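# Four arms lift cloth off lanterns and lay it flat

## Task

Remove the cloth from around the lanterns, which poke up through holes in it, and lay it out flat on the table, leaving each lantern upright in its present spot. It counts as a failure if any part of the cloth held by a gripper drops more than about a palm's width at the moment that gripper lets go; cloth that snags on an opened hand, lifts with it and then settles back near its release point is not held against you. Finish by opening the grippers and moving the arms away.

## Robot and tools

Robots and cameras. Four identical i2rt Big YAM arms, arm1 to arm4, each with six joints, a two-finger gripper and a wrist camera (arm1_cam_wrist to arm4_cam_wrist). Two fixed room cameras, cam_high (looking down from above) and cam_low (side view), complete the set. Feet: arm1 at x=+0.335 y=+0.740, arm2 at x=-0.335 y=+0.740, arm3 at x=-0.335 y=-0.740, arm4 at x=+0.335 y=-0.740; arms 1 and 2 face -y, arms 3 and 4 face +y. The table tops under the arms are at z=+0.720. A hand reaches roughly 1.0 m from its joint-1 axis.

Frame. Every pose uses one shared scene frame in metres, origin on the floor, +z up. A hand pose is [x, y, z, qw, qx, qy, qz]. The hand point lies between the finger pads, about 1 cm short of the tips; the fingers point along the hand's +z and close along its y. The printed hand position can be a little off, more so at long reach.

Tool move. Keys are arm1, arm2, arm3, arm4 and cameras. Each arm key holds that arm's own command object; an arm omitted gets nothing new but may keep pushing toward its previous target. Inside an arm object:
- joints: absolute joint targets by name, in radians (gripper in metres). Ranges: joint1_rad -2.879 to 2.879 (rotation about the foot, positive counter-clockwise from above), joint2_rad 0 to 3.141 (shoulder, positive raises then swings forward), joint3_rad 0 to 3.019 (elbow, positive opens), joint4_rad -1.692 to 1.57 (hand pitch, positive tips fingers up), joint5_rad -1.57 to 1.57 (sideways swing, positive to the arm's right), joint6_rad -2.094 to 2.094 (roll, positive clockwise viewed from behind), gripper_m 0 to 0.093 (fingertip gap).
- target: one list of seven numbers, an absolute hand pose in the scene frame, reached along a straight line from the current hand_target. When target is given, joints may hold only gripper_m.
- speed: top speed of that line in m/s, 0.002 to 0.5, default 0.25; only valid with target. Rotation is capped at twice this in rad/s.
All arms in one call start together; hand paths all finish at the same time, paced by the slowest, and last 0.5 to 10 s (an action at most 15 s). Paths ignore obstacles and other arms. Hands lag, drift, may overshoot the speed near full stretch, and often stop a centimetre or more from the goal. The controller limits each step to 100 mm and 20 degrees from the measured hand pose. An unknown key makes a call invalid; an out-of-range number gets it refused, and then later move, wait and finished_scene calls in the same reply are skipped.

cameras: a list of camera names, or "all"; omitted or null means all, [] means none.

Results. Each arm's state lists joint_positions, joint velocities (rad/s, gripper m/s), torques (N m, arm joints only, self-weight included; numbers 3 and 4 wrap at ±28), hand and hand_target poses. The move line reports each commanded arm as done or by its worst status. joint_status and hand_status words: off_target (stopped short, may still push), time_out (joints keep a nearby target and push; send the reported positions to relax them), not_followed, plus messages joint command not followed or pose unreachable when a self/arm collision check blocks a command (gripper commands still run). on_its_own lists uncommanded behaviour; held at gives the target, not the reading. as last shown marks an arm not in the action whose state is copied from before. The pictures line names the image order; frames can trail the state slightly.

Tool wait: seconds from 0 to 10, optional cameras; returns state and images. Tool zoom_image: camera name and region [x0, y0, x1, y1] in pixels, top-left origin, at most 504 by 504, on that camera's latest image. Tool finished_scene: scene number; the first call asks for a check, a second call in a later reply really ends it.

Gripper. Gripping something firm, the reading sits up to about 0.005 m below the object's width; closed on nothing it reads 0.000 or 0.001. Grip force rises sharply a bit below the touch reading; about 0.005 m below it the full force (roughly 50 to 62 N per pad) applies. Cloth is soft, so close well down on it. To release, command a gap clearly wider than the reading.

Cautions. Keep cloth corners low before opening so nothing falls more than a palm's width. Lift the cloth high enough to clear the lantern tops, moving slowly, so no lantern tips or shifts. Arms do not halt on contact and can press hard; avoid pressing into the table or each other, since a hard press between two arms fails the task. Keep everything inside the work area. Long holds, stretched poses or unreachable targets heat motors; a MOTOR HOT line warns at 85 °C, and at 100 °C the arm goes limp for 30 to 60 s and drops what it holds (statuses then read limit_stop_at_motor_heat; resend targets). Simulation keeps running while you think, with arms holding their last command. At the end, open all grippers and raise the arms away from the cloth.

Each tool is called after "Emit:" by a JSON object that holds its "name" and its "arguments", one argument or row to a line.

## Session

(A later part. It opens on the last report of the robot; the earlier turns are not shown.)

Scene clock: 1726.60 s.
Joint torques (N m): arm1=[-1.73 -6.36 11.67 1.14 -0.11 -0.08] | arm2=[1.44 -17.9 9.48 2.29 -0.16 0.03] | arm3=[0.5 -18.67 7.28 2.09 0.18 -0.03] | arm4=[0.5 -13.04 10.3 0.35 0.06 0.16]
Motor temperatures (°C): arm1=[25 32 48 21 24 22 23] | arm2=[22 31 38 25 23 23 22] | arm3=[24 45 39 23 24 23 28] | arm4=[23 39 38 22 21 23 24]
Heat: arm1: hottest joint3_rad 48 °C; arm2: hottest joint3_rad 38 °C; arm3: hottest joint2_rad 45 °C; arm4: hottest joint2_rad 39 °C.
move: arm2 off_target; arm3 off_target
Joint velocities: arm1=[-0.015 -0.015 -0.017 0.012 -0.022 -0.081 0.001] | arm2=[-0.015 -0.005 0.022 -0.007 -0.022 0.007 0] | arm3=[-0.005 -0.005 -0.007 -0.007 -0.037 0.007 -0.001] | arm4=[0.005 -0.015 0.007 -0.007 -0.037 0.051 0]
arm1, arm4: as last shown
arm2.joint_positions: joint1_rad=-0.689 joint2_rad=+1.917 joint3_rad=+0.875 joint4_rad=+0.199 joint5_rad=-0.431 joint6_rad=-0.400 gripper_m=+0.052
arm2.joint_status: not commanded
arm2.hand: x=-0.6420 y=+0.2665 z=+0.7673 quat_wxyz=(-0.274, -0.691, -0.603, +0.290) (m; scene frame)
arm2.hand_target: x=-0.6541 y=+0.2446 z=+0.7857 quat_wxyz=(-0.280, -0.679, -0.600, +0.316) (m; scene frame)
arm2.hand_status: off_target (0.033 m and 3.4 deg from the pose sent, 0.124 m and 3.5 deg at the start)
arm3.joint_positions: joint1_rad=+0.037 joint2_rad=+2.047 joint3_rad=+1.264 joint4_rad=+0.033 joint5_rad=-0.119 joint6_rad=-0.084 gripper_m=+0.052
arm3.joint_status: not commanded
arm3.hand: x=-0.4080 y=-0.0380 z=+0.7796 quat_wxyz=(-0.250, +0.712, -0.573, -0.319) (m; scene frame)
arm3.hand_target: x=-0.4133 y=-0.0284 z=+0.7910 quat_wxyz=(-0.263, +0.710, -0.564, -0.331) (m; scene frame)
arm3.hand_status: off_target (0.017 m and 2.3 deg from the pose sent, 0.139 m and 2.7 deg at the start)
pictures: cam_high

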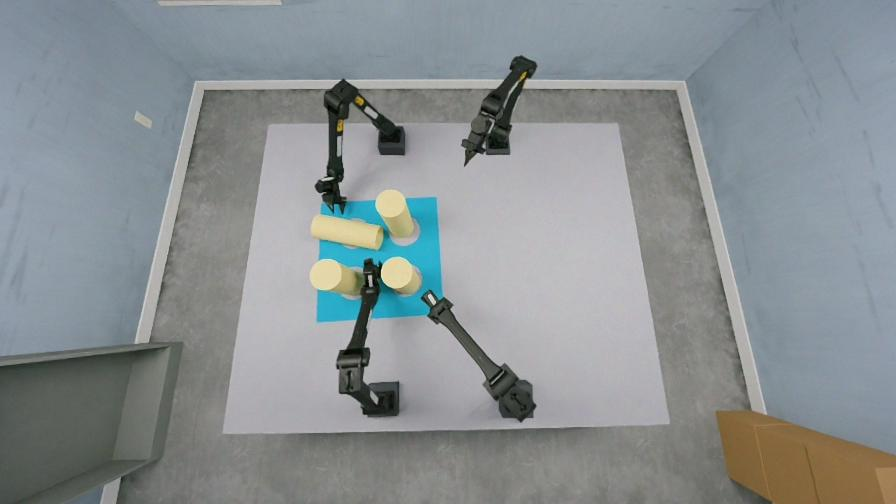

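Emit:
{"name": "move", "arguments": {
  "cameras": ["cam_high"]
}}

Scene clock: 1743.90 s.
Joint torques (N m): arm1=[-1.85 -7.41 11.73 1.25 -0.11 -0.06] | arm2=[1.32 -17.96 9.46 2.26 -0.17 0.01] | arm3=[0.62 -18.55 7.27 2.07 0.17 -0.03] | arm4=[0.44 -13.04 10.3 0.36 0.06 0.16]
Motor temperatures (°C): arm1=[25 32 48 21 24 22 23] | arm2=[22 31 37 25 23 23 22] | arm3=[24 47 39 23 24 23 27] | arm4=[23 39 38 22 21 23 24]
Heat: arm1: hottest joint3_rad 48 °C; arm2: hottest joint3_rad 37 °C; arm3: hottest joint2_rad 47 °C; arm4: hottest joint2_rad 39 °C.
Joint velocities: arm1=[-0.005 -0.015 0.002 -0.017 -0.022 -0.037 0] | arm2=[-0.015 -0.015 -0.007 0.002 0.051 -0.022 0] | arm3=[-0.015 -0.005 -0.017 -0.012 0.037 -0.007 -0.001] | arm4=[-0.015 -0.005 -0.022 -0.012 -0.022 -0.037 -0.001]
arm1.joint_positions: joint1_rad=-0.543 joint2_rad=+1.206 joint3_rad=+1.488 joint4_rad=-0.995 joint5_rad=+0.005 joint6_rad=-0.078 gripper_m=+0.000
arm1.joint_status: not commanded
arm1.hand: x=+0.0826 y=+0.3121 z=+1.2000 quat_wxyz=(-0.195, -0.769, -0.481, +0.374) (m; scene frame)
arm1.hand_target: x=+0.0815 y=+0.3156 z=+1.2087 quat_wxyz=(-0.196, -0.765, -0.482, +0.381) (m; scene frame)
arm1.hand_status: not commanded
arm2.joint_positions: joint1_rad=-0.689 joint2_rad=+1.917 joint3_rad=+0.875 joint4_rad=+0.199 joint5_rad=-0.431 joint6_rad=-0.400 gripper_m=+0.052
arm2.joint_status: not commanded
arm2.hand: x=-0.6421 y=+0.2665 z=+0.7673 quat_wxyz=(-0.274, -0.691, -0.603, +0.290) (m; scene frame)
arm2.hand_target: x=-0.6541 y=+0.2446 z=+0.7857 quat_wxyz=(-0.280, -0.679, -0.600, +0.316) (m; scene frame)
arm2.hand_status: off_target (0.033 m and 3.4 deg from the pose sent, 0.124 m and 3.5 deg at the start)
arm3.joint_positions: joint1_rad=+0.037 joint2_rad=+2.047 joint3_rad=+1.264 joint4_rad=+0.033 joint5_rad=-0.119 joint6_rad=-0.084 gripper_m=+0.052
arm3.joint_status: not commanded
arm3.hand: x=-0.4080 y=-0.0380 z=+0.7796 quat_wxyz=(-0.250, +0.712, -0.573, -0.319) (m; scene frame)
arm3.hand_target: x=-0.4133 y=-0.0284 z=+0.7910 quat_wxyz=(-0.263, +0.710, -0.564, -0.331) (m; scene frame)
arm3.hand_status: off_target (0.017 m and 2.3 deg from the pose sent, 0.139 m and 2.7 deg at the start)
arm4.joint_positions: joint1_rad=+0.739 joint2_rad=+2.000 joint3_rad=+1.542 joint4_rad=-1.121 joint5_rad=-0.003 joint6_rad=-0.149 gripper_m=+0.080
arm4.joint_status: not commanded
arm4.hand: x=-0.0417 y=-0.2972 z=+0.8636 quat_wxyz=(+0.000, +0.936, -0.351, +0.000) (m; scene frame)
arm4.hand_target: x=-0.0448 y=-0.2944 z=+0.8661 quat_wxyz=(-0.003, +0.934, -0.356, -0.003) (m; scene frame)
arm4.hand_status: not commanded
pictures: cam_high

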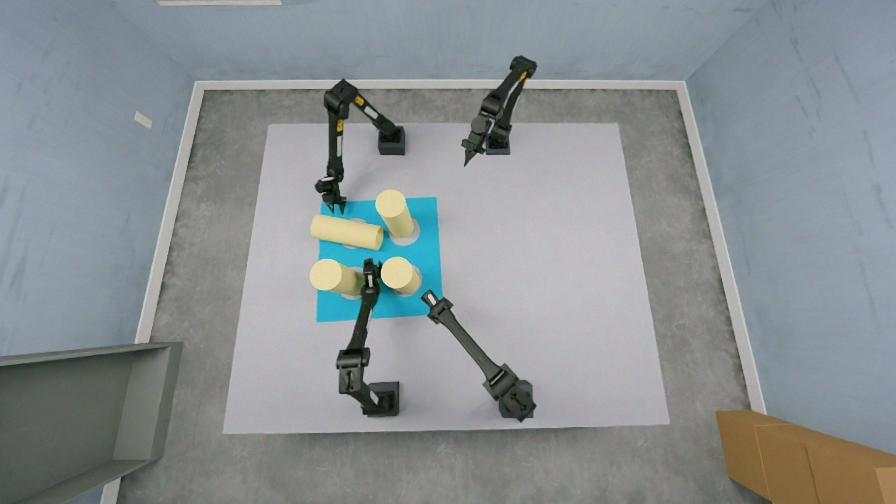

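Emit:
{"name": "zoom_image", "arguments": {
  "camera": "cam_high",
  "region": [300, 180, 420, 300]
}}

Scaled by 4.200.

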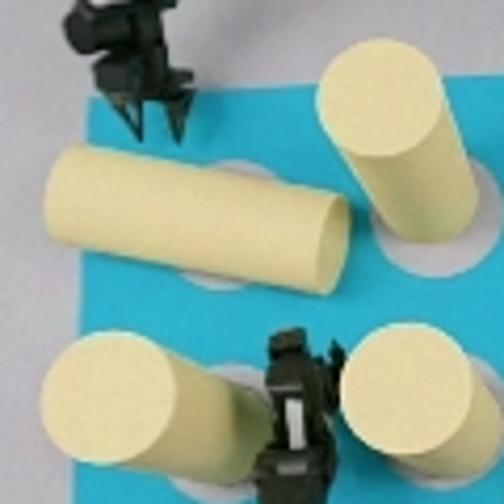

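Emit:
{"name": "move", "arguments": {
  "arm2": {"target": [-0.659, 0.214, 0.789, 0.28, 0.6788, 0.6005, -0.3165], "speed": 0.1},
  "arm3": {"target": [-0.436, 0.048, 0.788, 0.2631, -0.7093, 0.5642, 0.3307], "speed": 0.1},
  "cameras": ["cam_high"]
}}

Emit:
{"name": "zoom_image", "arguments": {
  "camera": "cam_high",
  "region": [300, 180, 420, 300]
}}

Scene clock: 1792.20 s.
Joint torques (N m): arm1=[-1.79 -6.89 11.66 1.14 -0.11 -0.1] | arm2=[1.32 -18.08 10.1 1.07 -0.13 0.05] | arm3=[0.26 -20.01 10.33 0.77 0.19 0.14] | arm4=[0.5 -13.04 10.3 0.36 0.06 0.16]
Motor temperatures (°C): arm1=[25 31 48 21 24 22 23] | arm2=[22 32 37 25 22 23 22] | arm3=[24 47 38 23 24 23 27] | arm4=[23 39 38 22 21 23 24]
Heat: arm1: hottest joint3_rad 48 °C; arm2: hottest joint3_rad 37 °C; arm3: hottest joint2_rad 47 °C; arm4: hottest joint2_rad 39 °C.
move: arm2 off_target; arm3 off_target
Joint velocities: arm1=[-0.015 0.005 -0.002 -0.012 0.037 -0.051 0] | arm2=[-0.005 -0.005 -0.007 -0.012 -0.007 0.037 0] | arm3=[0.005 -0.005 -0.007 0.007 0.022 -0.037 -0.001] | arm4=[-0.005 -0.005 -0.002 0.027 0.022 -0.066 -0.001]
arm1, arm4: as last shown
arm2.joint_positions: joint1_rad=-0.658 joint2_rad=+1.941 joint3_rad=+0.953 joint4_rad=+0.194 joint5_rad=-0.410 joint6_rad=-0.377 gripper_m=+0.052
arm2.joint_status: not commanded
arm2.hand: x=-0.6515 y=+0.2320 z=+0.7800 quat_wxyz=(-0.277, -0.682, -0.602, +0.308) (m; scene frame)
arm2.hand_target: x=-0.6592 y=+0.2147 z=+0.7893 quat_wxyz=(-0.280, -0.679, -0.601, +0.317) (m; scene frame)
arm2.hand_status: off_target (0.022 m and 1.1 deg from the pose sent, 0.059 m and 3.4 deg at the start)
arm3.joint_positions: joint1_rad=+0.065 joint2_rad=+2.194 joint3_rad=+1.513 joint4_rad=-0.055 joint5_rad=-0.100 joint6_rad=-0.084 gripper_m=+0.052
arm3.joint_status: not commanded
arm3.hand: x=-0.4314 y=+0.0307 z=+0.7741 quat_wxyz=(-0.256, +0.716, -0.565, -0.321) (m; scene frame)
arm3.hand_target: x=-0.4366 y=+0.0471 z=+0.7876 quat_wxyz=(-0.263, +0.710, -0.564, -0.331) (m; scene frame)
arm3.hand_status: off_target (0.023 m and 1.6 deg from the pose sent, 0.091 m and 2.3 deg at the start)
pictures: cam_high

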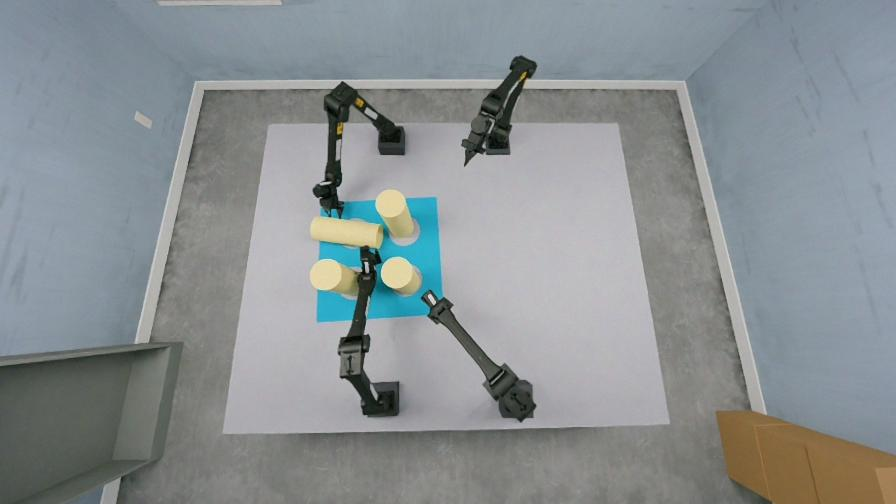

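Scaled by 4.200.

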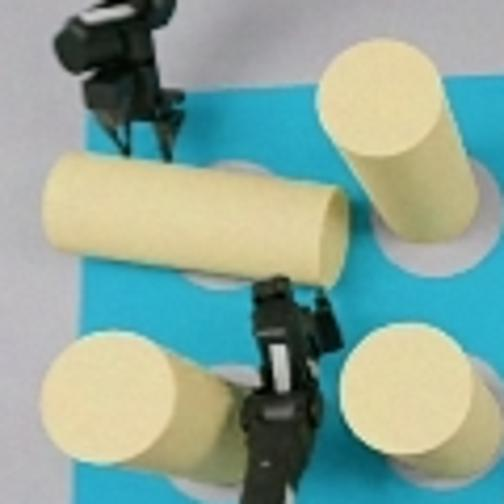

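Emit:
{"name": "move", "arguments": {
  "arm2": {"target": [-0.694, 0.118, 0.787, 0.29884, 0.64086, 0.64086, -0.29884], "speed": 0.08},
  "arm3": {"target": [-0.447, 0.095, 0.788, 0.2631, -0.7093, 0.5642, 0.3307], "speed": 0.08},
  "cameras": ["cam_high"]
}}

Emit:
{"name": "zoom_image", "arguments": {
  "camera": "cam_high",
  "region": [300, 180, 420, 300]
}}

Scene clock: 1798.67 s.
Joint torques (N m): arm1=[-1.67 -6.77 11.67 0.96 -0.09 -0.06] | arm2=[1.2 -22.48 11.6 1.01 -0.47 -0.17] | arm3=[0.5 -21.71 11.04 0.75 0.18 0.16] | arm4=[0.44 -13.04 10.3 0.36 0.07 0.16]
Motor temperatures (°C): arm1=[25 31 48 21 24 22 23] | arm2=[22 32 37 25 22 23 22] | arm3=[24 46 39 23 24 23 27] | arm4=[23 39 38 22 21 23 24]
Heat: arm1: hottest joint3_rad 48 °C; arm2: hottest joint3_rad 37 °C; arm3: hottest joint2_rad 46 °C; arm4: hottest joint2_rad 39 °C.
move: arm2 off_target; arm3 off_target
Joint velocities: arm1=[0.015 -0.015 -0.002 -0.002 -0.037 0.066 -0.001] | arm2=[-0.005 0.005 0.002 0.012 -0.051 0.037 0] | arm3=[-0.005 0.005 -0.017 0.002 -0.051 -0.007 0] | arm4=[-0.015 0.024 -0.017 0.002 -0.037 -0.007 0]
arm1, arm4: as last shown
arm2.joint_positions: joint1_rad=-0.631 joint2_rad=+2.129 joint3_rad=+1.311 joint4_rad=-0.012 joint5_rad=-0.468 joint6_rad=-0.430 gripper_m=+0.052
arm2.joint_status: not commanded
arm2.hand: x=-0.6907 y=+0.1385 z=+0.7739 quat_wxyz=(-0.295, -0.654, -0.634, +0.287) (m; scene frame)
arm2.hand_target: x=-0.6950 y=+0.1194 z=+0.7860 quat_wxyz=(-0.299, -0.641, -0.641, +0.299) (m; scene frame)
arm2.hand_status: off_target (0.025 m and 2.2 deg from the pose sent, 0.122 m and 7.0 deg at the start)
arm3.joint_positions: joint1_rad=+0.070 joint2_rad=+2.299 joint3_rad=+1.715 joint4_rad=-0.153 joint5_rad=-0.093 joint6_rad=-0.079 gripper_m=+0.052
arm3.joint_status: not commanded
arm3.hand: x=-0.4394 y=+0.0783 z=+0.7736 quat_wxyz=(-0.256, +0.715, -0.566, -0.320) (m; scene frame)
arm3.hand_target: x=-0.4474 y=+0.0941 z=+0.7880 quat_wxyz=(-0.263, +0.709, -0.564, -0.331) (m; scene frame)
arm3.hand_status: off_target (0.023 m and 1.7 deg from the pose sent, 0.068 m and 1.6 deg at the start)
pictures: cam_high

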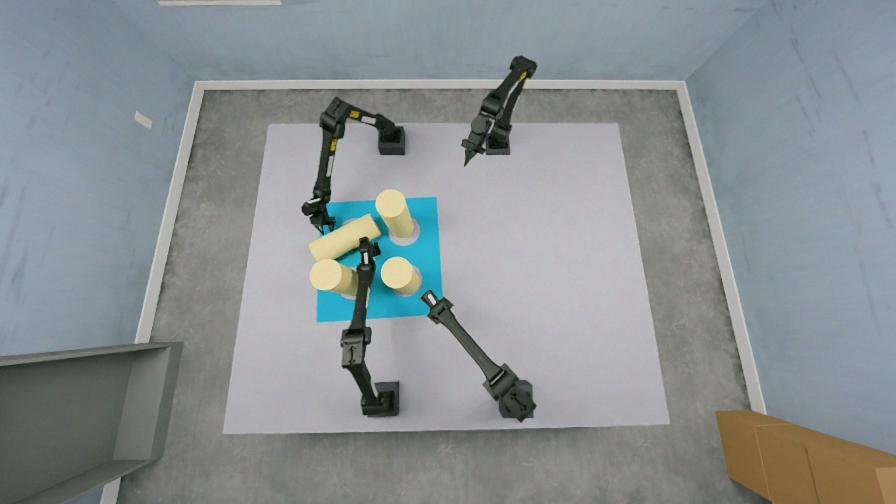

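Scaled by 4.200.

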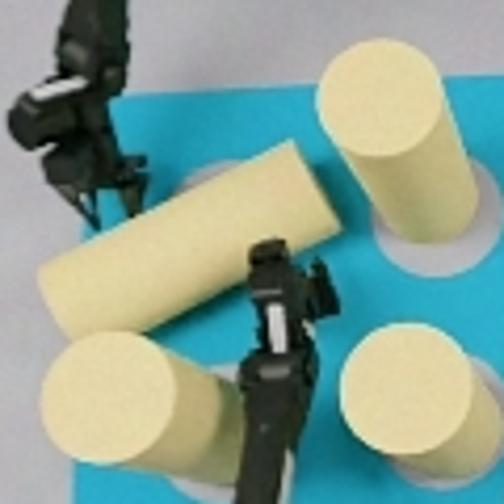

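Emit:
{"name": "move", "arguments": {
  "arm2": {"target": [-0.637, 0.2, 0.795, 0.33529, 0.55173, 0.71902, -0.25727], "speed": 0.15},
  "arm3": {"target": [-0.449, 0.065, 0.79, 0.21577, -0.77929, 0.46271, 0.36339], "speed": 0.1},
  "cameras": ["cam_high"]
}}

Emit:
{"name": "zoom_image", "arguments": {
  "camera": "cam_high",
  "region": [300, 180, 420, 300]
}}

Scene clock: 1828.27 s.
Joint torques (N m): arm1=[-1.79 -7.12 11.64 1.18 -0.11 -0.06] | arm2=[-0.44 -22.59 6.32 0.81 -0.59 -0.19] | arm3=[-0.38 -25.52 6.83 0.65 -0.11 -0.13] | arm4=[0.5 -12.98 10.3 0.36 0.07 0.16]
Motor temperatures (°C): arm1=[25 31 48 21 24 22 23] | arm2=[22 31 41 25 22 23 22] | arm3=[24 47 42 23 24 23 27] | arm4=[23 39 38 22 21 23 24]
Heat: arm1: hottest joint3_rad 48 °C; arm2: hottest joint3_rad 41 °C; arm3: hottest joint2_rad 47 °C; arm4: hottest joint2_rad 39 °C.
move: arm2 done; arm3 off_target
Joint velocities: arm1=[-0.005 -0.005 0.012 -0.002 -0.022 -0.037 0] | arm2=[0.015 0.005 0.002 0.007 -0.007 0.037 -0.001] | arm3=[0.005 -0.005 -0.012 0.002 -0.037 0.007 0] | arm4=[-0.015 -0.005 -0.012 -0.002 0.007 0.051 0]
arm1, arm4: as last shown
arm2.joint_positions: joint1_rad=-0.658 joint2_rad=+2.009 joint3_rad=+1.147 joint4_rad=-0.092 joint5_rad=-0.665 joint6_rad=-0.713 gripper_m=+0.052
arm2.joint_status: not commanded
arm2.hand: x=-0.6337 y=+0.1939 z=+0.7891 quat_wxyz=(-0.336, -0.553, -0.719, +0.255) (m; scene frame)
arm2.hand_target: x=-0.6363 y=+0.1989 z=+0.7956 quat_wxyz=(-0.335, -0.552, -0.719, +0.257) (m; scene frame)
arm2.hand_status: done (0.009 m and 0.3 deg from the pose sent, 0.084 m and 16.3 deg at the start)
arm3.joint_positions: joint1_rad=+0.042 joint2_rad=+2.299 joint3_rad=+1.698 joint4_rad=-0.167 joint5_rad=-0.325 joint6_rad=-0.264 gripper_m=+0.052
arm3.joint_status: not commanded
arm3.hand: x=-0.4534 y=+0.0632 z=+0.7681 quat_wxyz=(-0.207, +0.780, -0.469, -0.360) (m; scene frame)
arm3.hand_target: x=-0.4489 y=+0.0650 z=+0.7900 quat_wxyz=(-0.216, +0.779, -0.463, -0.363) (m; scene frame)
arm3.hand_status: off_target (0.022 m and 1.4 deg from the pose sent, 0.023 m and 15.5 deg at the start)
pictures: cam_high

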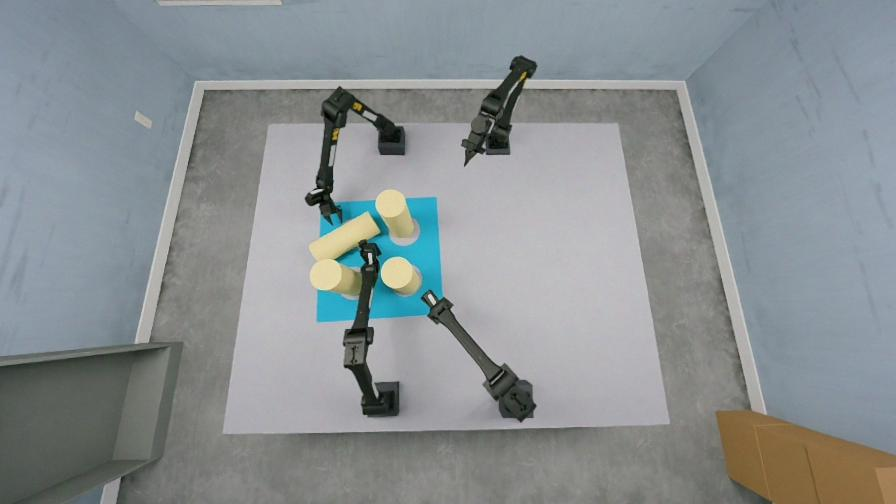

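Scaled by 4.200.

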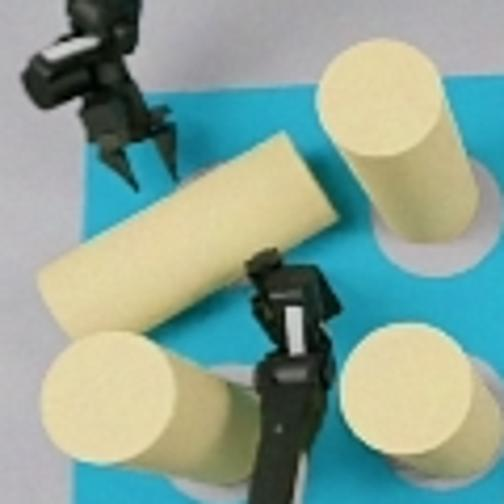

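Emit:
{"name": "move", "arguments": {
  "arm2": {"target": [-0.547, 0.238, 0.784, 0.3691, 0.44146, 0.79153, -0.20586], "speed": 0.15},
  "arm3": {"target": [-0.444, 0.085, 0.788, 0.20586, -0.79153, 0.44146, 0.3691], "speed": 0.1},
  "cameras": ["cam_high", "cam_low"]
}}

Emit:
{"name": "zoom_image", "arguments": {
  "camera": "cam_high",
  "region": [300, 180, 420, 300]
}}

Emit:
{"name": "zoom_image", "arguments": {
  "camera": "cam_low",
  "region": [400, 180, 640, 360]
}}

Scene clock: 1845.87 s.
Joint torques (N m): arm1=[-1.85 -6.65 11.64 1.05 -0.09 -0.04] | arm2=[1.03 -20.6 5.68 0.51 -0.7 -0.18] | arm3=[-0.56 -22.01 10.8 0.66 -0.13 -0.14] | arm4=[0.5 -12.98 10.3 0.36 0.07 0.16]
Motor temperatures (°C): arm1=[25 31 48 21 24 22 23] | arm2=[22 32 38 25 23 23 22] | arm3=[24 49 41 23 24 23 27] | arm4=[23 39 38 22 21 23 24]
Heat: arm1: hottest joint3_rad 48 °C; arm2: hottest joint3_rad 38 °C; arm3: hottest joint2_rad 49 °C; arm4: hottest joint2_rad 39 °C.
move: arm2 done; arm3 off_target
Joint velocities: arm1=[-0.015 -0.015 -0.012 0.002 -0.022 0.007 0] | arm2=[-0.005 -0.005 -0.007 0.002 -0.095 -0.037 0] | arm3=[0.005 -0.015 -0.007 -0.012 0.007 -0.022 0.001] | arm4=[0.015 -0.015 -0.017 -0.007 -0.081 0.037 0]
arm1, arm4: as last shown
arm2.joint_positions: joint1_rad=-0.614 joint2_rad=+1.951 joint3_rad=+1.016 joint4_rad=-0.203 joint5_rad=-0.782 joint6_rad=-0.983 gripper_m=+0.052
arm2.joint_status: not commanded
arm2.hand: x=-0.5509 y=+0.2363 z=+0.7774 quat_wxyz=(-0.368, -0.449, -0.788, +0.204) (m; scene frame)
arm2.hand_target: x=-0.5464 y=+0.2370 z=+0.7843 quat_wxyz=(-0.369, -0.442, -0.792, +0.205) (m; scene frame)
arm2.hand_status: done (0.008 m and 0.9 deg from the pose sent, 0.097 m and 16.7 deg at the start)
arm3.joint_positions: joint1_rad=+0.024 joint2_rad=+2.310 joint3_rad=+1.746 joint4_rad=-0.231 joint5_rad=-0.377 joint6_rad=-0.316 gripper_m=+0.052
arm3.joint_status: not commanded
arm3.hand: x=-0.4483 y=+0.0682 z=+0.7742 quat_wxyz=(-0.193, +0.793, -0.450, -0.363) (m; scene frame)
arm3.hand_target: x=-0.4442 y=+0.0842 z=+0.7880 quat_wxyz=(-0.206, +0.791, -0.442, -0.369) (m; scene frame)
arm3.hand_status: off_target (0.022 m and 1.9 deg from the pose sent, 0.031 m and 3.6 deg at the start)
pictures: cam_high, cam_low

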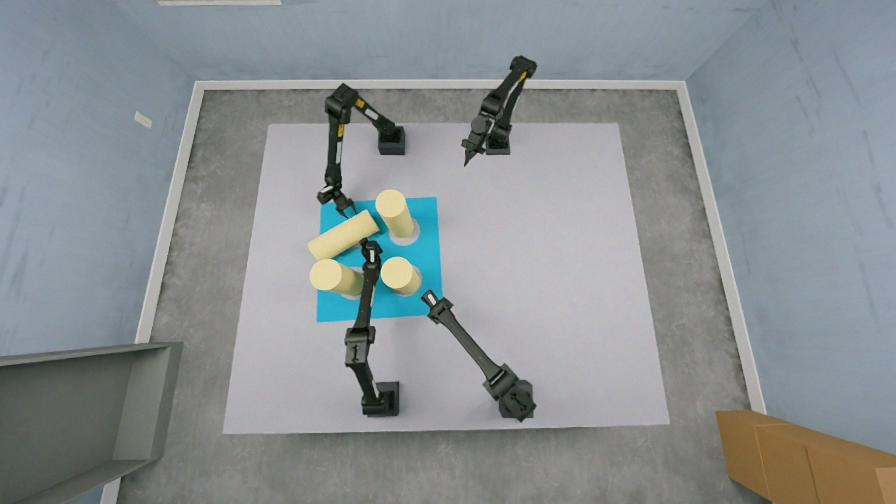

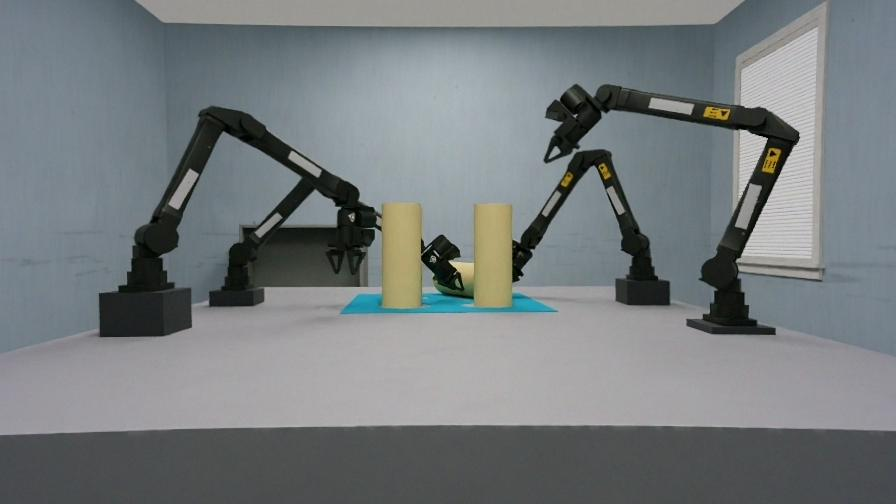

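Scaled by 4.200.

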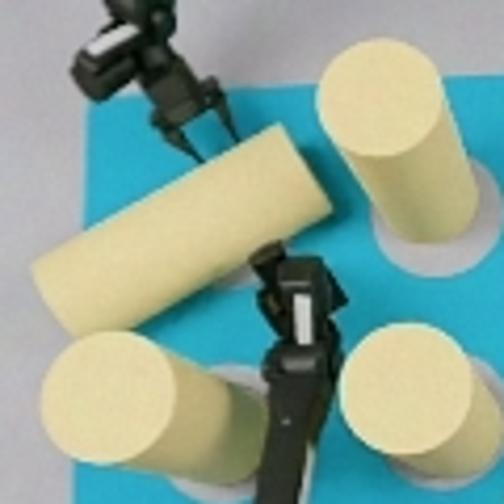

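Scaled by 2.100.

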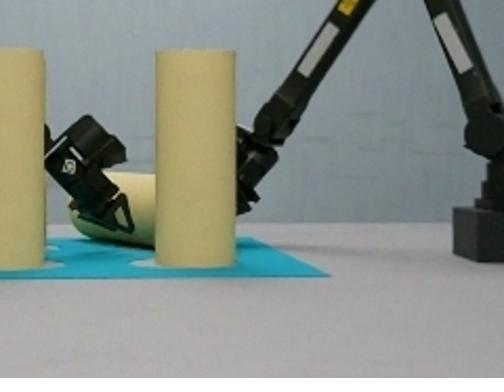

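Emit:
{"name": "move", "arguments": {
  "arm2": {"target": [-0.5256, 0.1915, 0.766, 0.37315, 0.42549, 0.80023, -0.19841], "speed": 0.06},
  "arm3": {"target": [-0.47, 0.14, 0.773, 0.19841, -0.80023, 0.42549, 0.37315], "speed": 0.07},
  "cameras": ["cam_high", "cam_low"]
}}

Emit:
{"name": "zoom_image", "arguments": {
  "camera": "cam_high",
  "region": [300, 180, 420, 300]
}}

Emit:
{"name": "zoom_image", "arguments": {
  "camera": "cam_low",
  "region": [380, 200, 560, 320]
}}

Scene clock: 1873.27 s.
Joint torques (N m): arm1=[-1.79 -6.53 11.73 1.17 -0.07 -0.07] | arm2=[2.67 -18.96 10.35 1.96 -0.66 0] | arm3=[1.03 -24.64 12.3 0.85 -0.13 -0.09] | arm4=[0.5 -13.04 10.32 0.36 0.07 0.16]
Motor temperatures (°C): arm1=[25 31 48 21 24 22 23] | arm2=[22 33 36 25 23 23 22] | arm3=[24 45 45 23 24 23 27] | arm4=[22 39 38 22 21 23 24]
Heat: arm1: hottest joint3_rad 48 °C; arm2: hottest joint3_rad 36 °C; arm3: hottest joint2_rad 45 °C; arm4: hottest joint2_rad 39 °C.
move: arm2 off_target; arm3 off_target
Joint velocities: arm1=[-0.005 -0.015 0.002 -0.007 0.037 -0.037 -0.001] | arm2=[0.005 -0.015 -0.012 -0.012 0.007 0.022 0] | arm3=[-0.015 -0.005 0.012 -0.002 0.007 -0.037 0] | arm4=[-0.015 0.005 -0.002 -0.007 -0.066 -0.022 -0.001]
arm1, arm4: as last shown
arm2.joint_positions: joint1_rad=-0.553 joint2_rad=+2.013 joint3_rad=+1.040 joint4_rad=-0.201 joint5_rad=-0.767 joint6_rad=-0.953 gripper_m=+0.052
arm2.joint_status: not commanded
arm2.hand: x=-0.5224 y=+0.2235 z=+0.7510 quat_wxyz=(-0.371, -0.447, -0.796, +0.171) (m; scene frame)
arm2.hand_target: x=-0.5254 y=+0.1931 z=+0.7670 quat_wxyz=(-0.373, -0.425, -0.800, +0.198) (m; scene frame)
arm2.hand_status: off_target (0.035 m and 4.0 deg from the pose sent, 0.053 m and 3.1 deg at the start)
arm3.joint_positions: joint1_rad=+0.028 joint2_rad=+2.495 joint3_rad=+2.034 joint4_rad=-0.369 joint5_rad=-0.389 joint6_rad=-0.334 gripper_m=+0.052
arm3.joint_status: not commanded
arm3.hand: x=-0.4561 y=+0.1185 z=+0.7433 quat_wxyz=(-0.178, +0.802, -0.445, -0.357) (m; scene frame)
arm3.hand_target: x=-0.4702 y=+0.1374 z=+0.7733 quat_wxyz=(-0.199, +0.800, -0.426, -0.373) (m; scene frame)
arm3.hand_status: off_target (0.039 m and 3.7 deg from the pose sent, 0.075 m and 3.2 deg at the start)
pictures: cam_high, cam_low

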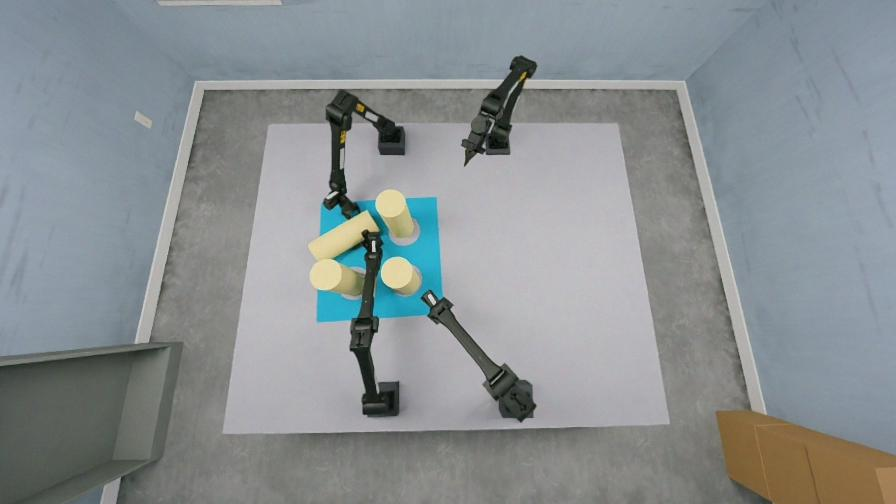

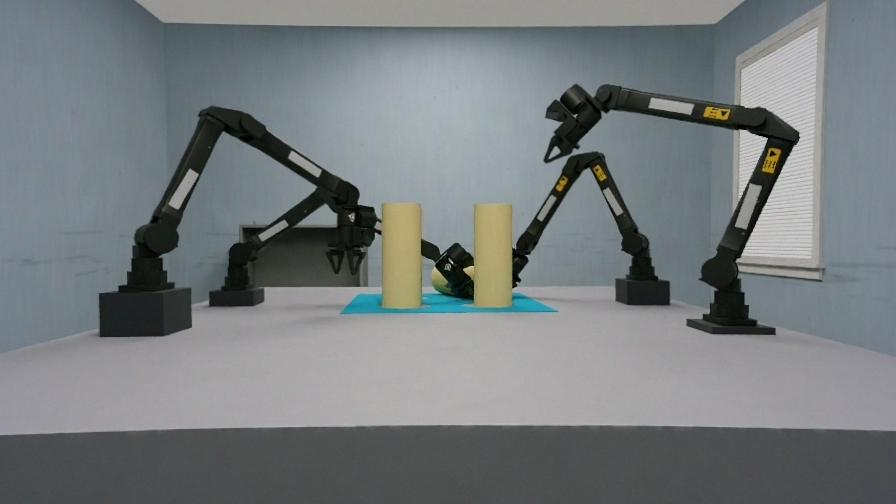

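Scaled by 4.200.

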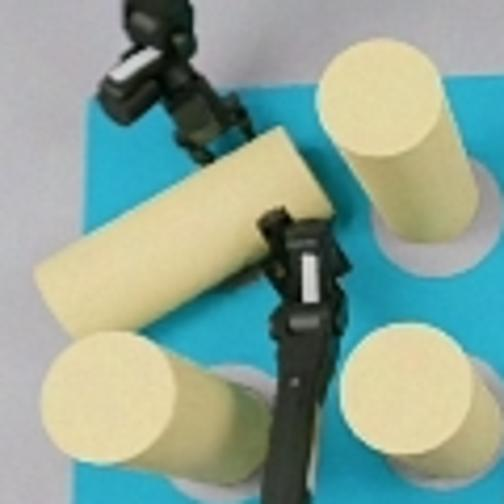

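Scaled by 2.800.

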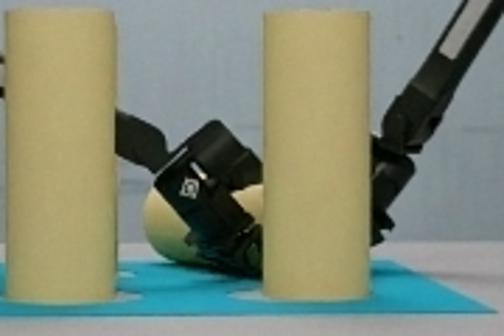

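Emit:
{"name": "move", "arguments": {
  "arm2": {"target": [-0.5256, 0.1905, 0.826, 0.37315, 0.42549, 0.80023, -0.19841], "speed": 0.06},
  "arm3": {"target": [-0.471, 0.141, 0.833, 0.19841, -0.80023, 0.42549, 0.37315], "speed": 0.06},
  "cameras": ["cam_high", "cam_low"]
}}

Emit:
{"name": "zoom_image", "arguments": {
  "camera": "cam_high",
  "region": [300, 180, 420, 300]
}}

Emit:
{"name": "zoom_image", "arguments": {
  "camera": "cam_low",
  "region": [380, 200, 560, 320]
}}

Scene clock: 1884.60 s.
Joint torques (N m): arm1=[-1.9 -6.71 11.62 1.11 -0.12 -0.08] | arm2=[2.61 -20.66 11.79 0.66 -0.84 -0.05] | arm3=[0.97 -28.86 12.22 0.76 -0.15 -0.06] | arm4=[0.5 -13.04 10.3 0.36 0.07 0.16]
Motor temperatures (°C): arm1=[25 31 48 21 24 22 23] | arm2=[22 32 37 25 23 23 22] | arm3=[24 45 46 23 24 23 27] | arm4=[22 39 38 22 21 23 24]
Heat: arm1: hottest joint3_rad 48 °C; arm2: hottest joint3_rad 37 °C; arm3: hottest joint3_rad 46 °C; arm4: hottest joint2_rad 39 °C.
move: arm2 off_target; arm3 off_target
Joint velocities: arm1=[-0.015 0.005 -0.007 0.007 0.037 -0.051 0.001] | arm2=[-0.015 -0.015 0.012 -0.022 -0.037 -0.007 0] | arm3=[0.005 -0.015 0.007 0.017 -0.007 -0.081 -0.001] | arm4=[-0.005 -0.015 0.002 -0.002 0.007 -0.007 0]
arm1, arm4: as last shown
arm2.joint_positions: joint1_rad=-0.549 joint2_rad=+1.916 joint3_rad=+1.048 joint4_rad=-0.309 joint5_rad=-0.762 joint6_rad=-0.946 gripper_m=+0.052
arm2.joint_status: not commanded
arm2.hand: x=-0.5213 y=+0.2227 z=+0.7947 quat_wxyz=(-0.370, -0.450, -0.795, +0.169) (m; scene frame)
arm2.hand_target: x=-0.5251 y=+0.1922 z=+0.8267 quat_wxyz=(-0.374, -0.425, -0.800, +0.198) (m; scene frame)
arm2.hand_status: off_target (0.045 m and 4.4 deg from the pose sent, 0.082 m and 4.0 deg at the start)
arm3.joint_positions: joint1_rad=+0.028 joint2_rad=+2.472 joint3_rad=+2.067 joint4_rad=-0.469 joint5_rad=-0.389 joint6_rad=-0.338 gripper_m=+0.052
arm3.joint_status: not commanded
arm3.hand: x=-0.4564 y=+0.1157 z=+0.7643 quat_wxyz=(-0.162, +0.807, -0.451, -0.346) (m; scene frame)
arm3.hand_target: x=-0.4709 y=+0.1369 z=+0.8333 quat_wxyz=(-0.198, +0.800, -0.425, -0.373) (m; scene frame)
arm3.hand_status: off_target (0.075 m and 6.0 deg from the pose sent, 0.094 m and 3.7 deg at the start)
pictures: cam_high, cam_low

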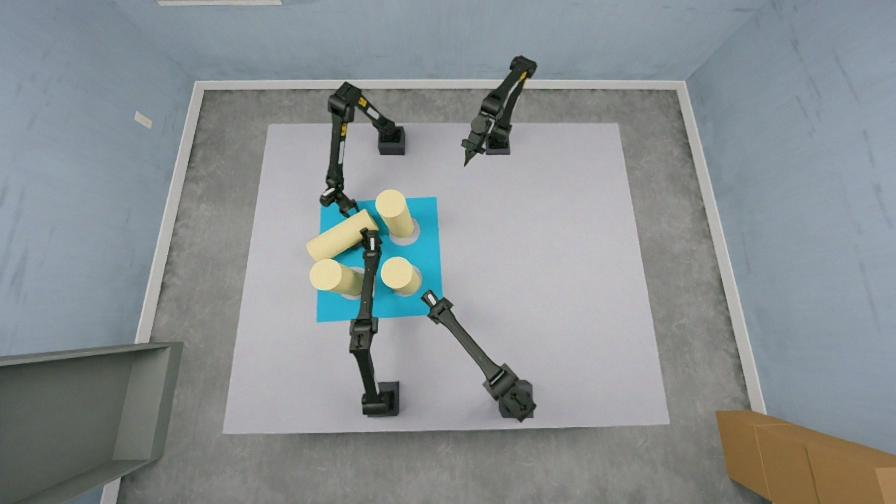

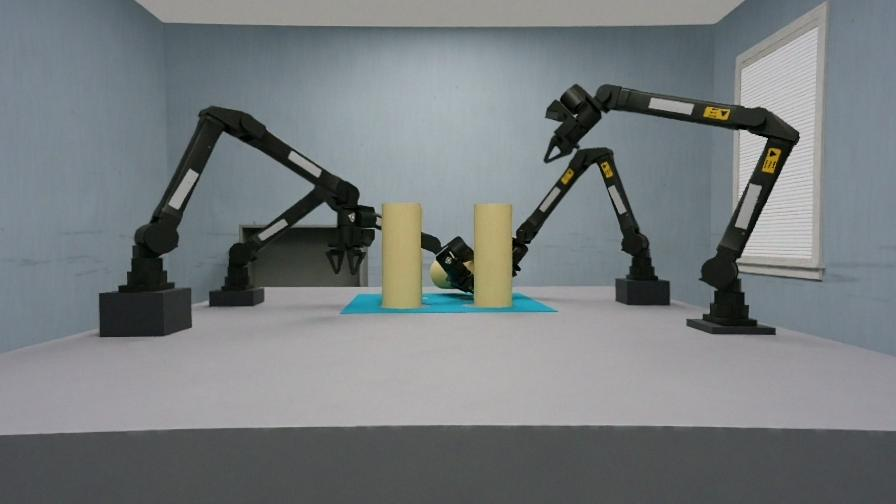

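Scaled by 4.200.

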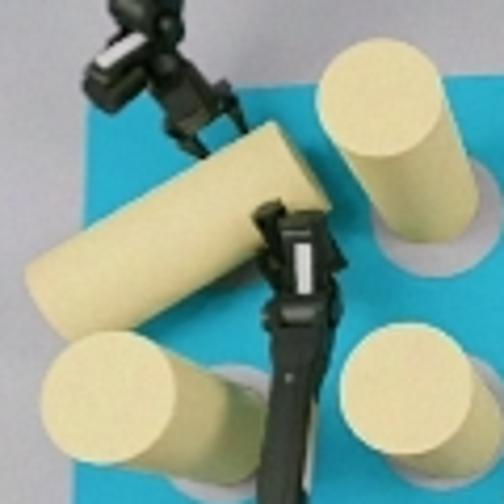

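Scaled by 2.800.

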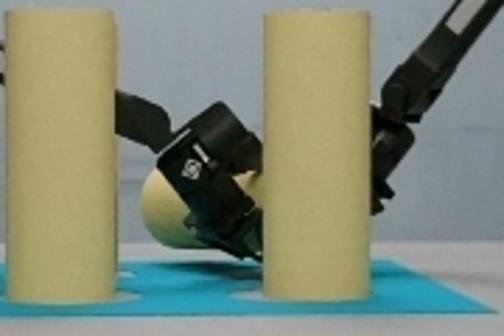

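Emit:
{"name": "move", "arguments": {
  "arm2": {"target": [-0.5276, 0.1915, 0.862, 0.37315, 0.42549, 0.80023, -0.19841], "speed": 0.05},
  "arm3": {"target": [-0.473, 0.142, 0.898, 0.19841, -0.80023, 0.42549, 0.37315], "speed": 0.07},
  "cameras": ["cam_high", "cam_low"]
}}

Emit:
{"name": "zoom_image", "arguments": {
  "camera": "cam_high",
  "region": [300, 180, 420, 300]
}}

Emit:
{"name": "zoom_image", "arguments": {
  "camera": "cam_low",
  "region": [380, 200, 560, 320]
}}

Scene clock: 1906.20 s.
Joint torques (N m): arm1=[-1.55 -6.83 11.58 1.16 -0.09 -0.07] | arm2=[2.32 -20.54 12.75 0.77 -0.97 -0.11] | arm3=[0.97 -28.92 13 0.96 -0.15 -0.01] | arm4=[0.44 -13.04 10.3 0.36 0.07 0.16]
Motor temperatures (°C): arm1=[25 31 49 21 24 22 23] | arm2=[22 32 40 25 23 23 22] | arm3=[24 45 47 23 24 23 26] | arm4=[22 39 38 22 21 23 24]
Heat: arm1: hottest joint3_rad 49 °C; arm2: hottest joint3_rad 40 °C; arm3: hottest joint3_rad 47 °C; arm4: hottest joint2_rad 39 °C.
move: arm2 off_target; arm3 off_target
Joint velocities: arm1=[0.015 -0.005 0.002 -0.017 0.007 -0.081 0] | arm2=[-0.015 -0.015 -0.002 -0.002 -0.007 -0.022 0.001] | arm3=[-0.015 -0.015 -0.007 -0.012 -0.081 -0.007 0] | arm4=[-0.005 -0.015 -0.002 -0.007 -0.007 -0.037 -0.001]
arm1, arm4: as last shown
arm2.joint_positions: joint1_rad=-0.551 joint2_rad=+1.851 joint3_rad=+1.064 joint4_rad=-0.402 joint5_rad=-0.761 joint6_rad=-0.946 gripper_m=+0.052
arm2.joint_status: not commanded
arm2.hand: x=-0.5215 y=+0.2243 z=+0.8263 quat_wxyz=(-0.369, -0.453, -0.795, +0.163) (m; scene frame)
arm2.hand_target: x=-0.5270 y=+0.1936 z=+0.8631 quat_wxyz=(-0.373, -0.425, -0.800, +0.199) (m; scene frame)
arm2.hand_status: off_target (0.049 m and 5.2 deg from the pose sent, 0.074 m and 4.4 deg at the start)
arm3.joint_positions: joint1_rad=+0.029 joint2_rad=+2.421 joint3_rad=+2.137 joint4_rad=-0.604 joint5_rad=-0.389 joint6_rad=-0.340 gripper_m=+0.052
arm3.joint_status: not commanded
arm3.hand: x=-0.4577 y=+0.1183 z=+0.8225 quat_wxyz=(-0.157, +0.809, -0.452, -0.343) (m; scene frame)
arm3.hand_target: x=-0.4726 y=+0.1371 z=+0.8982 quat_wxyz=(-0.199, +0.800, -0.425, -0.373) (m; scene frame)
arm3.hand_status: off_target (0.081 m and 6.7 deg from the pose sent, 0.137 m and 6.0 deg at the start)
pictures: cam_high, cam_low

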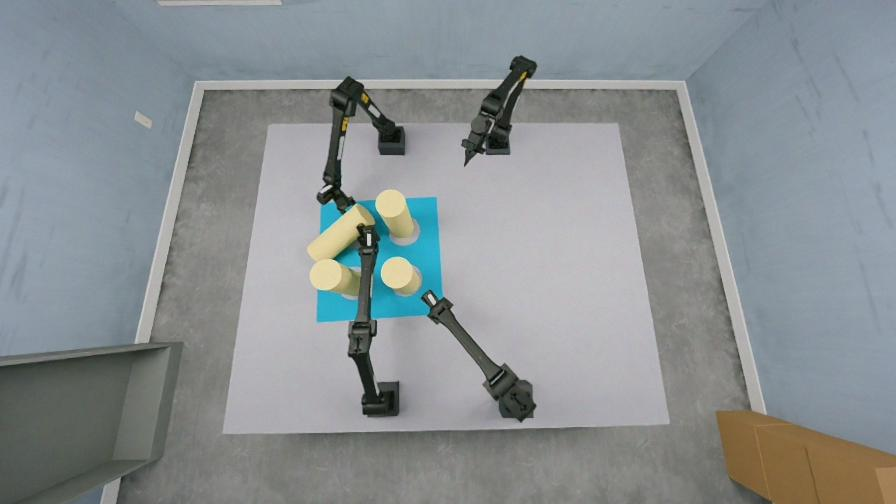

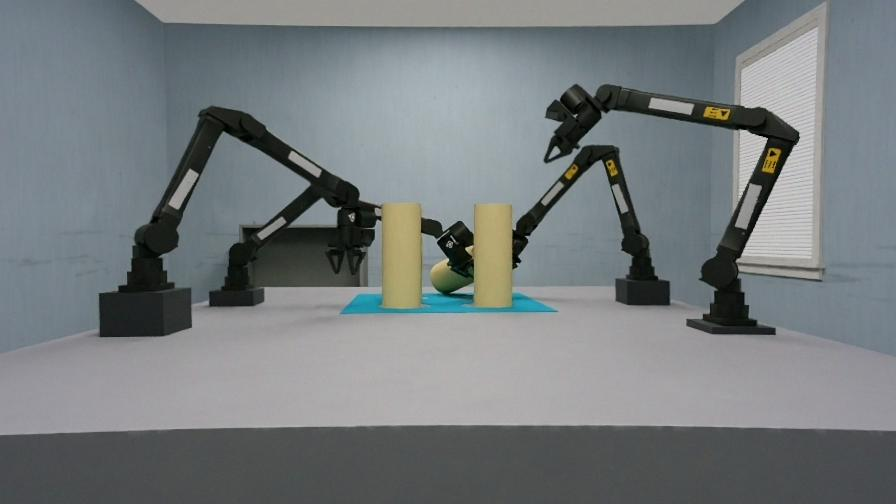

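Scaled by 4.200.

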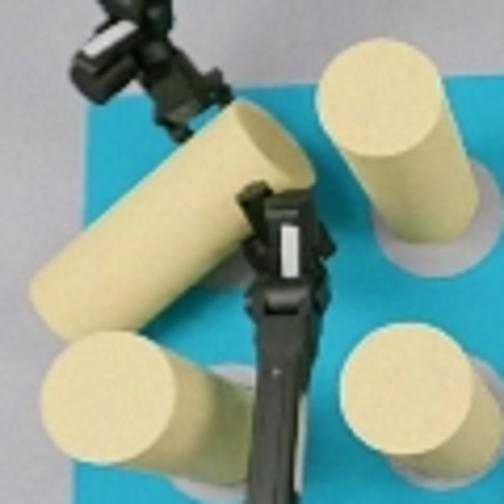

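Scaled by 2.800.

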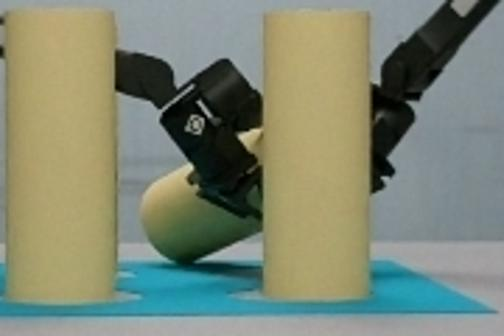

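Emit:
{"name": "move", "arguments": {
  "arm2": {"target": [-0.547, 0.1846, 0.938, 0.37315, 0.42549, 0.80023, -0.19841], "speed": 0.08},
  "arm3": {"target": [-0.4926, 0.128, 0.973, 0.19841, -0.80023, 0.42549, 0.37315], "speed": 0.08},
  "cameras": ["cam_high", "cam_low"]
}}

Emit:
{"name": "zoom_image", "arguments": {
  "camera": "cam_high",
  "region": [300, 180, 420, 300]
}}

Emit:
{"name": "zoom_image", "arguments": {
  "camera": "cam_low",
  "region": [380, 180, 560, 320]
}}

Scene clock: 1919.93 s.
Joint torques (N m): arm1=[-2.14 -6.89 11.7 1.11 -0.07 -0.03] | arm2=[2.14 -20.19 13.64 0.62 -1.11 -0.26] | arm3=[1.9 -28.1 12.96 0.92 -0.05 0.2] | arm4=[0.5 -13.04 10.3 0.35 0.07 0.16]
Motor temperatures (°C): arm1=[25 31 49 21 24 22 23] | arm2=[22 33 41 25 23 23 22] | arm3=[24 46 48 23 24 23 26] | arm4=[22 39 38 22 21 23 24]
Heat: arm1: hottest joint3_rad 49 °C; arm2: hottest joint3_rad 41 °C; arm3: hottest joint3_rad 48 °C; arm4: hottest joint2_rad 39 °C.
move: arm2 off_target; arm3 off_target
Joint velocities: arm1=[0.005 0.005 0.022 -0.007 -0.081 -0.022 -0.001] | arm2=[-0.005 -0.005 -0.007 -0.017 -0.037 -0.022 0.001] | arm3=[-0.005 -0.015 0.012 -0.002 0.051 0.007 -0.001] | arm4=[0.005 -0.005 0.012 -0.002 -0.007 0.037 0]
arm1.joint_positions: joint1_rad=-0.543 joint2_rad=+1.206 joint3_rad=+1.488 joint4_rad=-0.995 joint5_rad=+0.005 joint6_rad=-0.078 gripper_m=+0.000
arm1.joint_status: not commanded
arm1.hand: x=+0.0826 y=+0.3121 z=+1.2000 quat_wxyz=(-0.195, -0.769, -0.481, +0.374) (m; scene frame)
arm1.hand_target: x=+0.0815 y=+0.3156 z=+1.2087 quat_wxyz=(-0.196, -0.765, -0.482, +0.381) (m; scene frame)
arm1.hand_status: not commanded
arm2.joint_positions: joint1_rad=-0.575 joint2_rad=+1.773 joint3_rad=+1.200 joint4_rad=-0.626 joint5_rad=-0.768 joint6_rad=-0.959 gripper_m=+0.052
arm2.joint_status: not commanded
arm2.hand: x=-0.5452 y=+0.2100 z=+0.9023 quat_wxyz=(-0.370, -0.458, -0.791, +0.165) (m; scene frame)
arm2.hand_target: x=-0.5470 y=+0.1862 z=+0.9379 quat_wxyz=(-0.373, -0.426, -0.800, +0.199) (m; scene frame)
arm2.hand_status: off_target (0.044 m and 5.4 deg from the pose sent, 0.121 m and 5.2 deg at the start)
arm3.joint_positions: joint1_rad=+0.042 joint2_rad=+2.344 joint3_rad=+2.203 joint4_rad=-0.729 joint5_rad=-0.375 joint6_rad=-0.340 gripper_m=+0.052
arm3.joint_status: not commanded
arm3.hand: x=-0.4674 y=+0.1152 z=+0.9024 quat_wxyz=(-0.166, +0.810, -0.446, -0.343) (m; scene frame)
arm3.hand_target: x=-0.4919 y=+0.1238 z=+0.9724 quat_wxyz=(-0.198, +0.800, -0.425, -0.374) (m; scene frame)
arm3.hand_status: off_target (0.076 m and 5.7 deg from the pose sent, 0.155 m and 6.7 deg at the start)
arm4.joint_positions: joint1_rad=+0.739 joint2_rad=+2.000 joint3_rad=+1.542 joint4_rad=-1.121 joint5_rad=-0.003 joint6_rad=-0.149 gripper_m=+0.080
arm4.joint_status: not commanded
arm4.hand: x=-0.0417 y=-0.2972 z=+0.8636 quat_wxyz=(+0.000, +0.936, -0.351, +0.000) (m; scene frame)
arm4.hand_target: x=-0.0448 y=-0.2944 z=+0.8661 quat_wxyz=(-0.003, +0.934, -0.356, -0.003) (m; scene frame)
arm4.hand_status: not commanded
pictures: cam_high, cam_low

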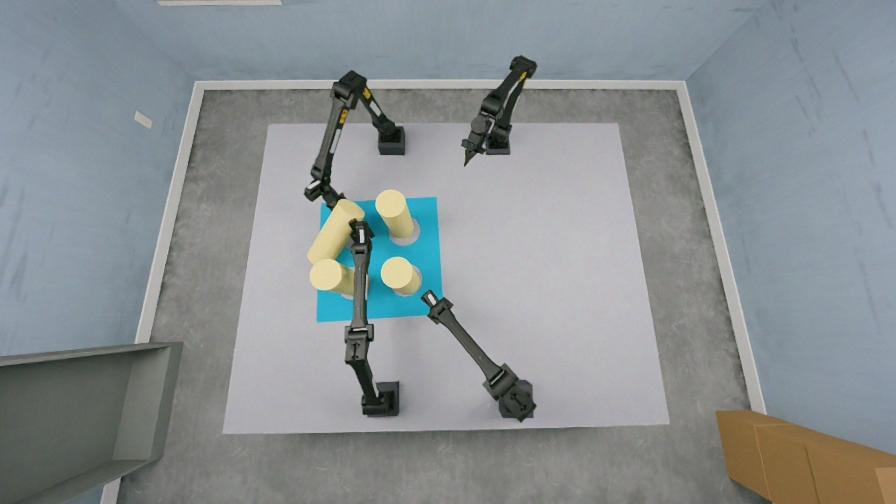

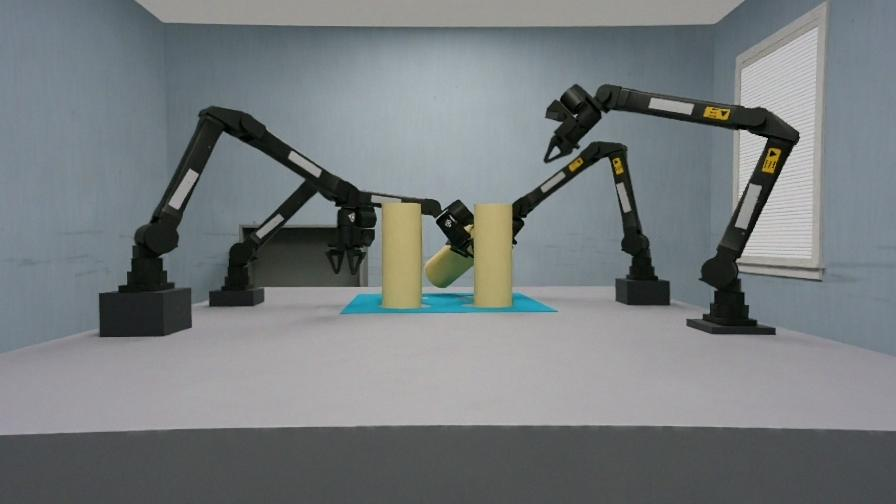

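Scaled by 4.200.

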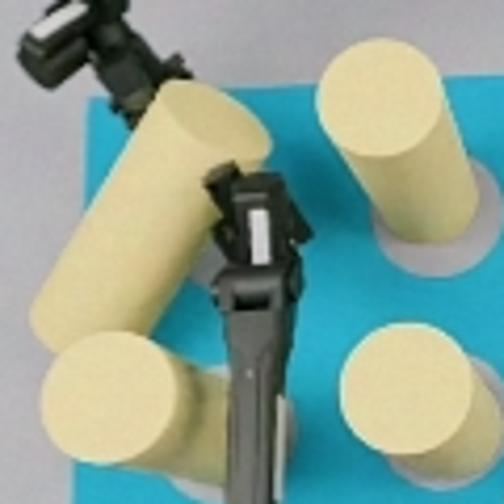

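Scaled by 2.800.

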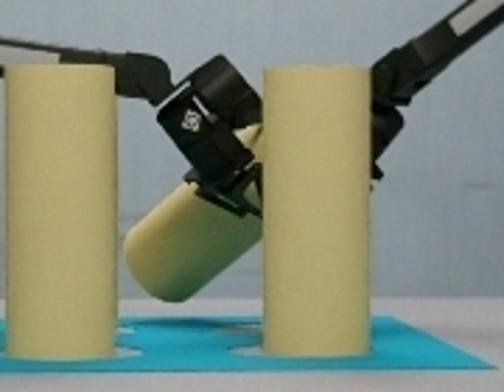

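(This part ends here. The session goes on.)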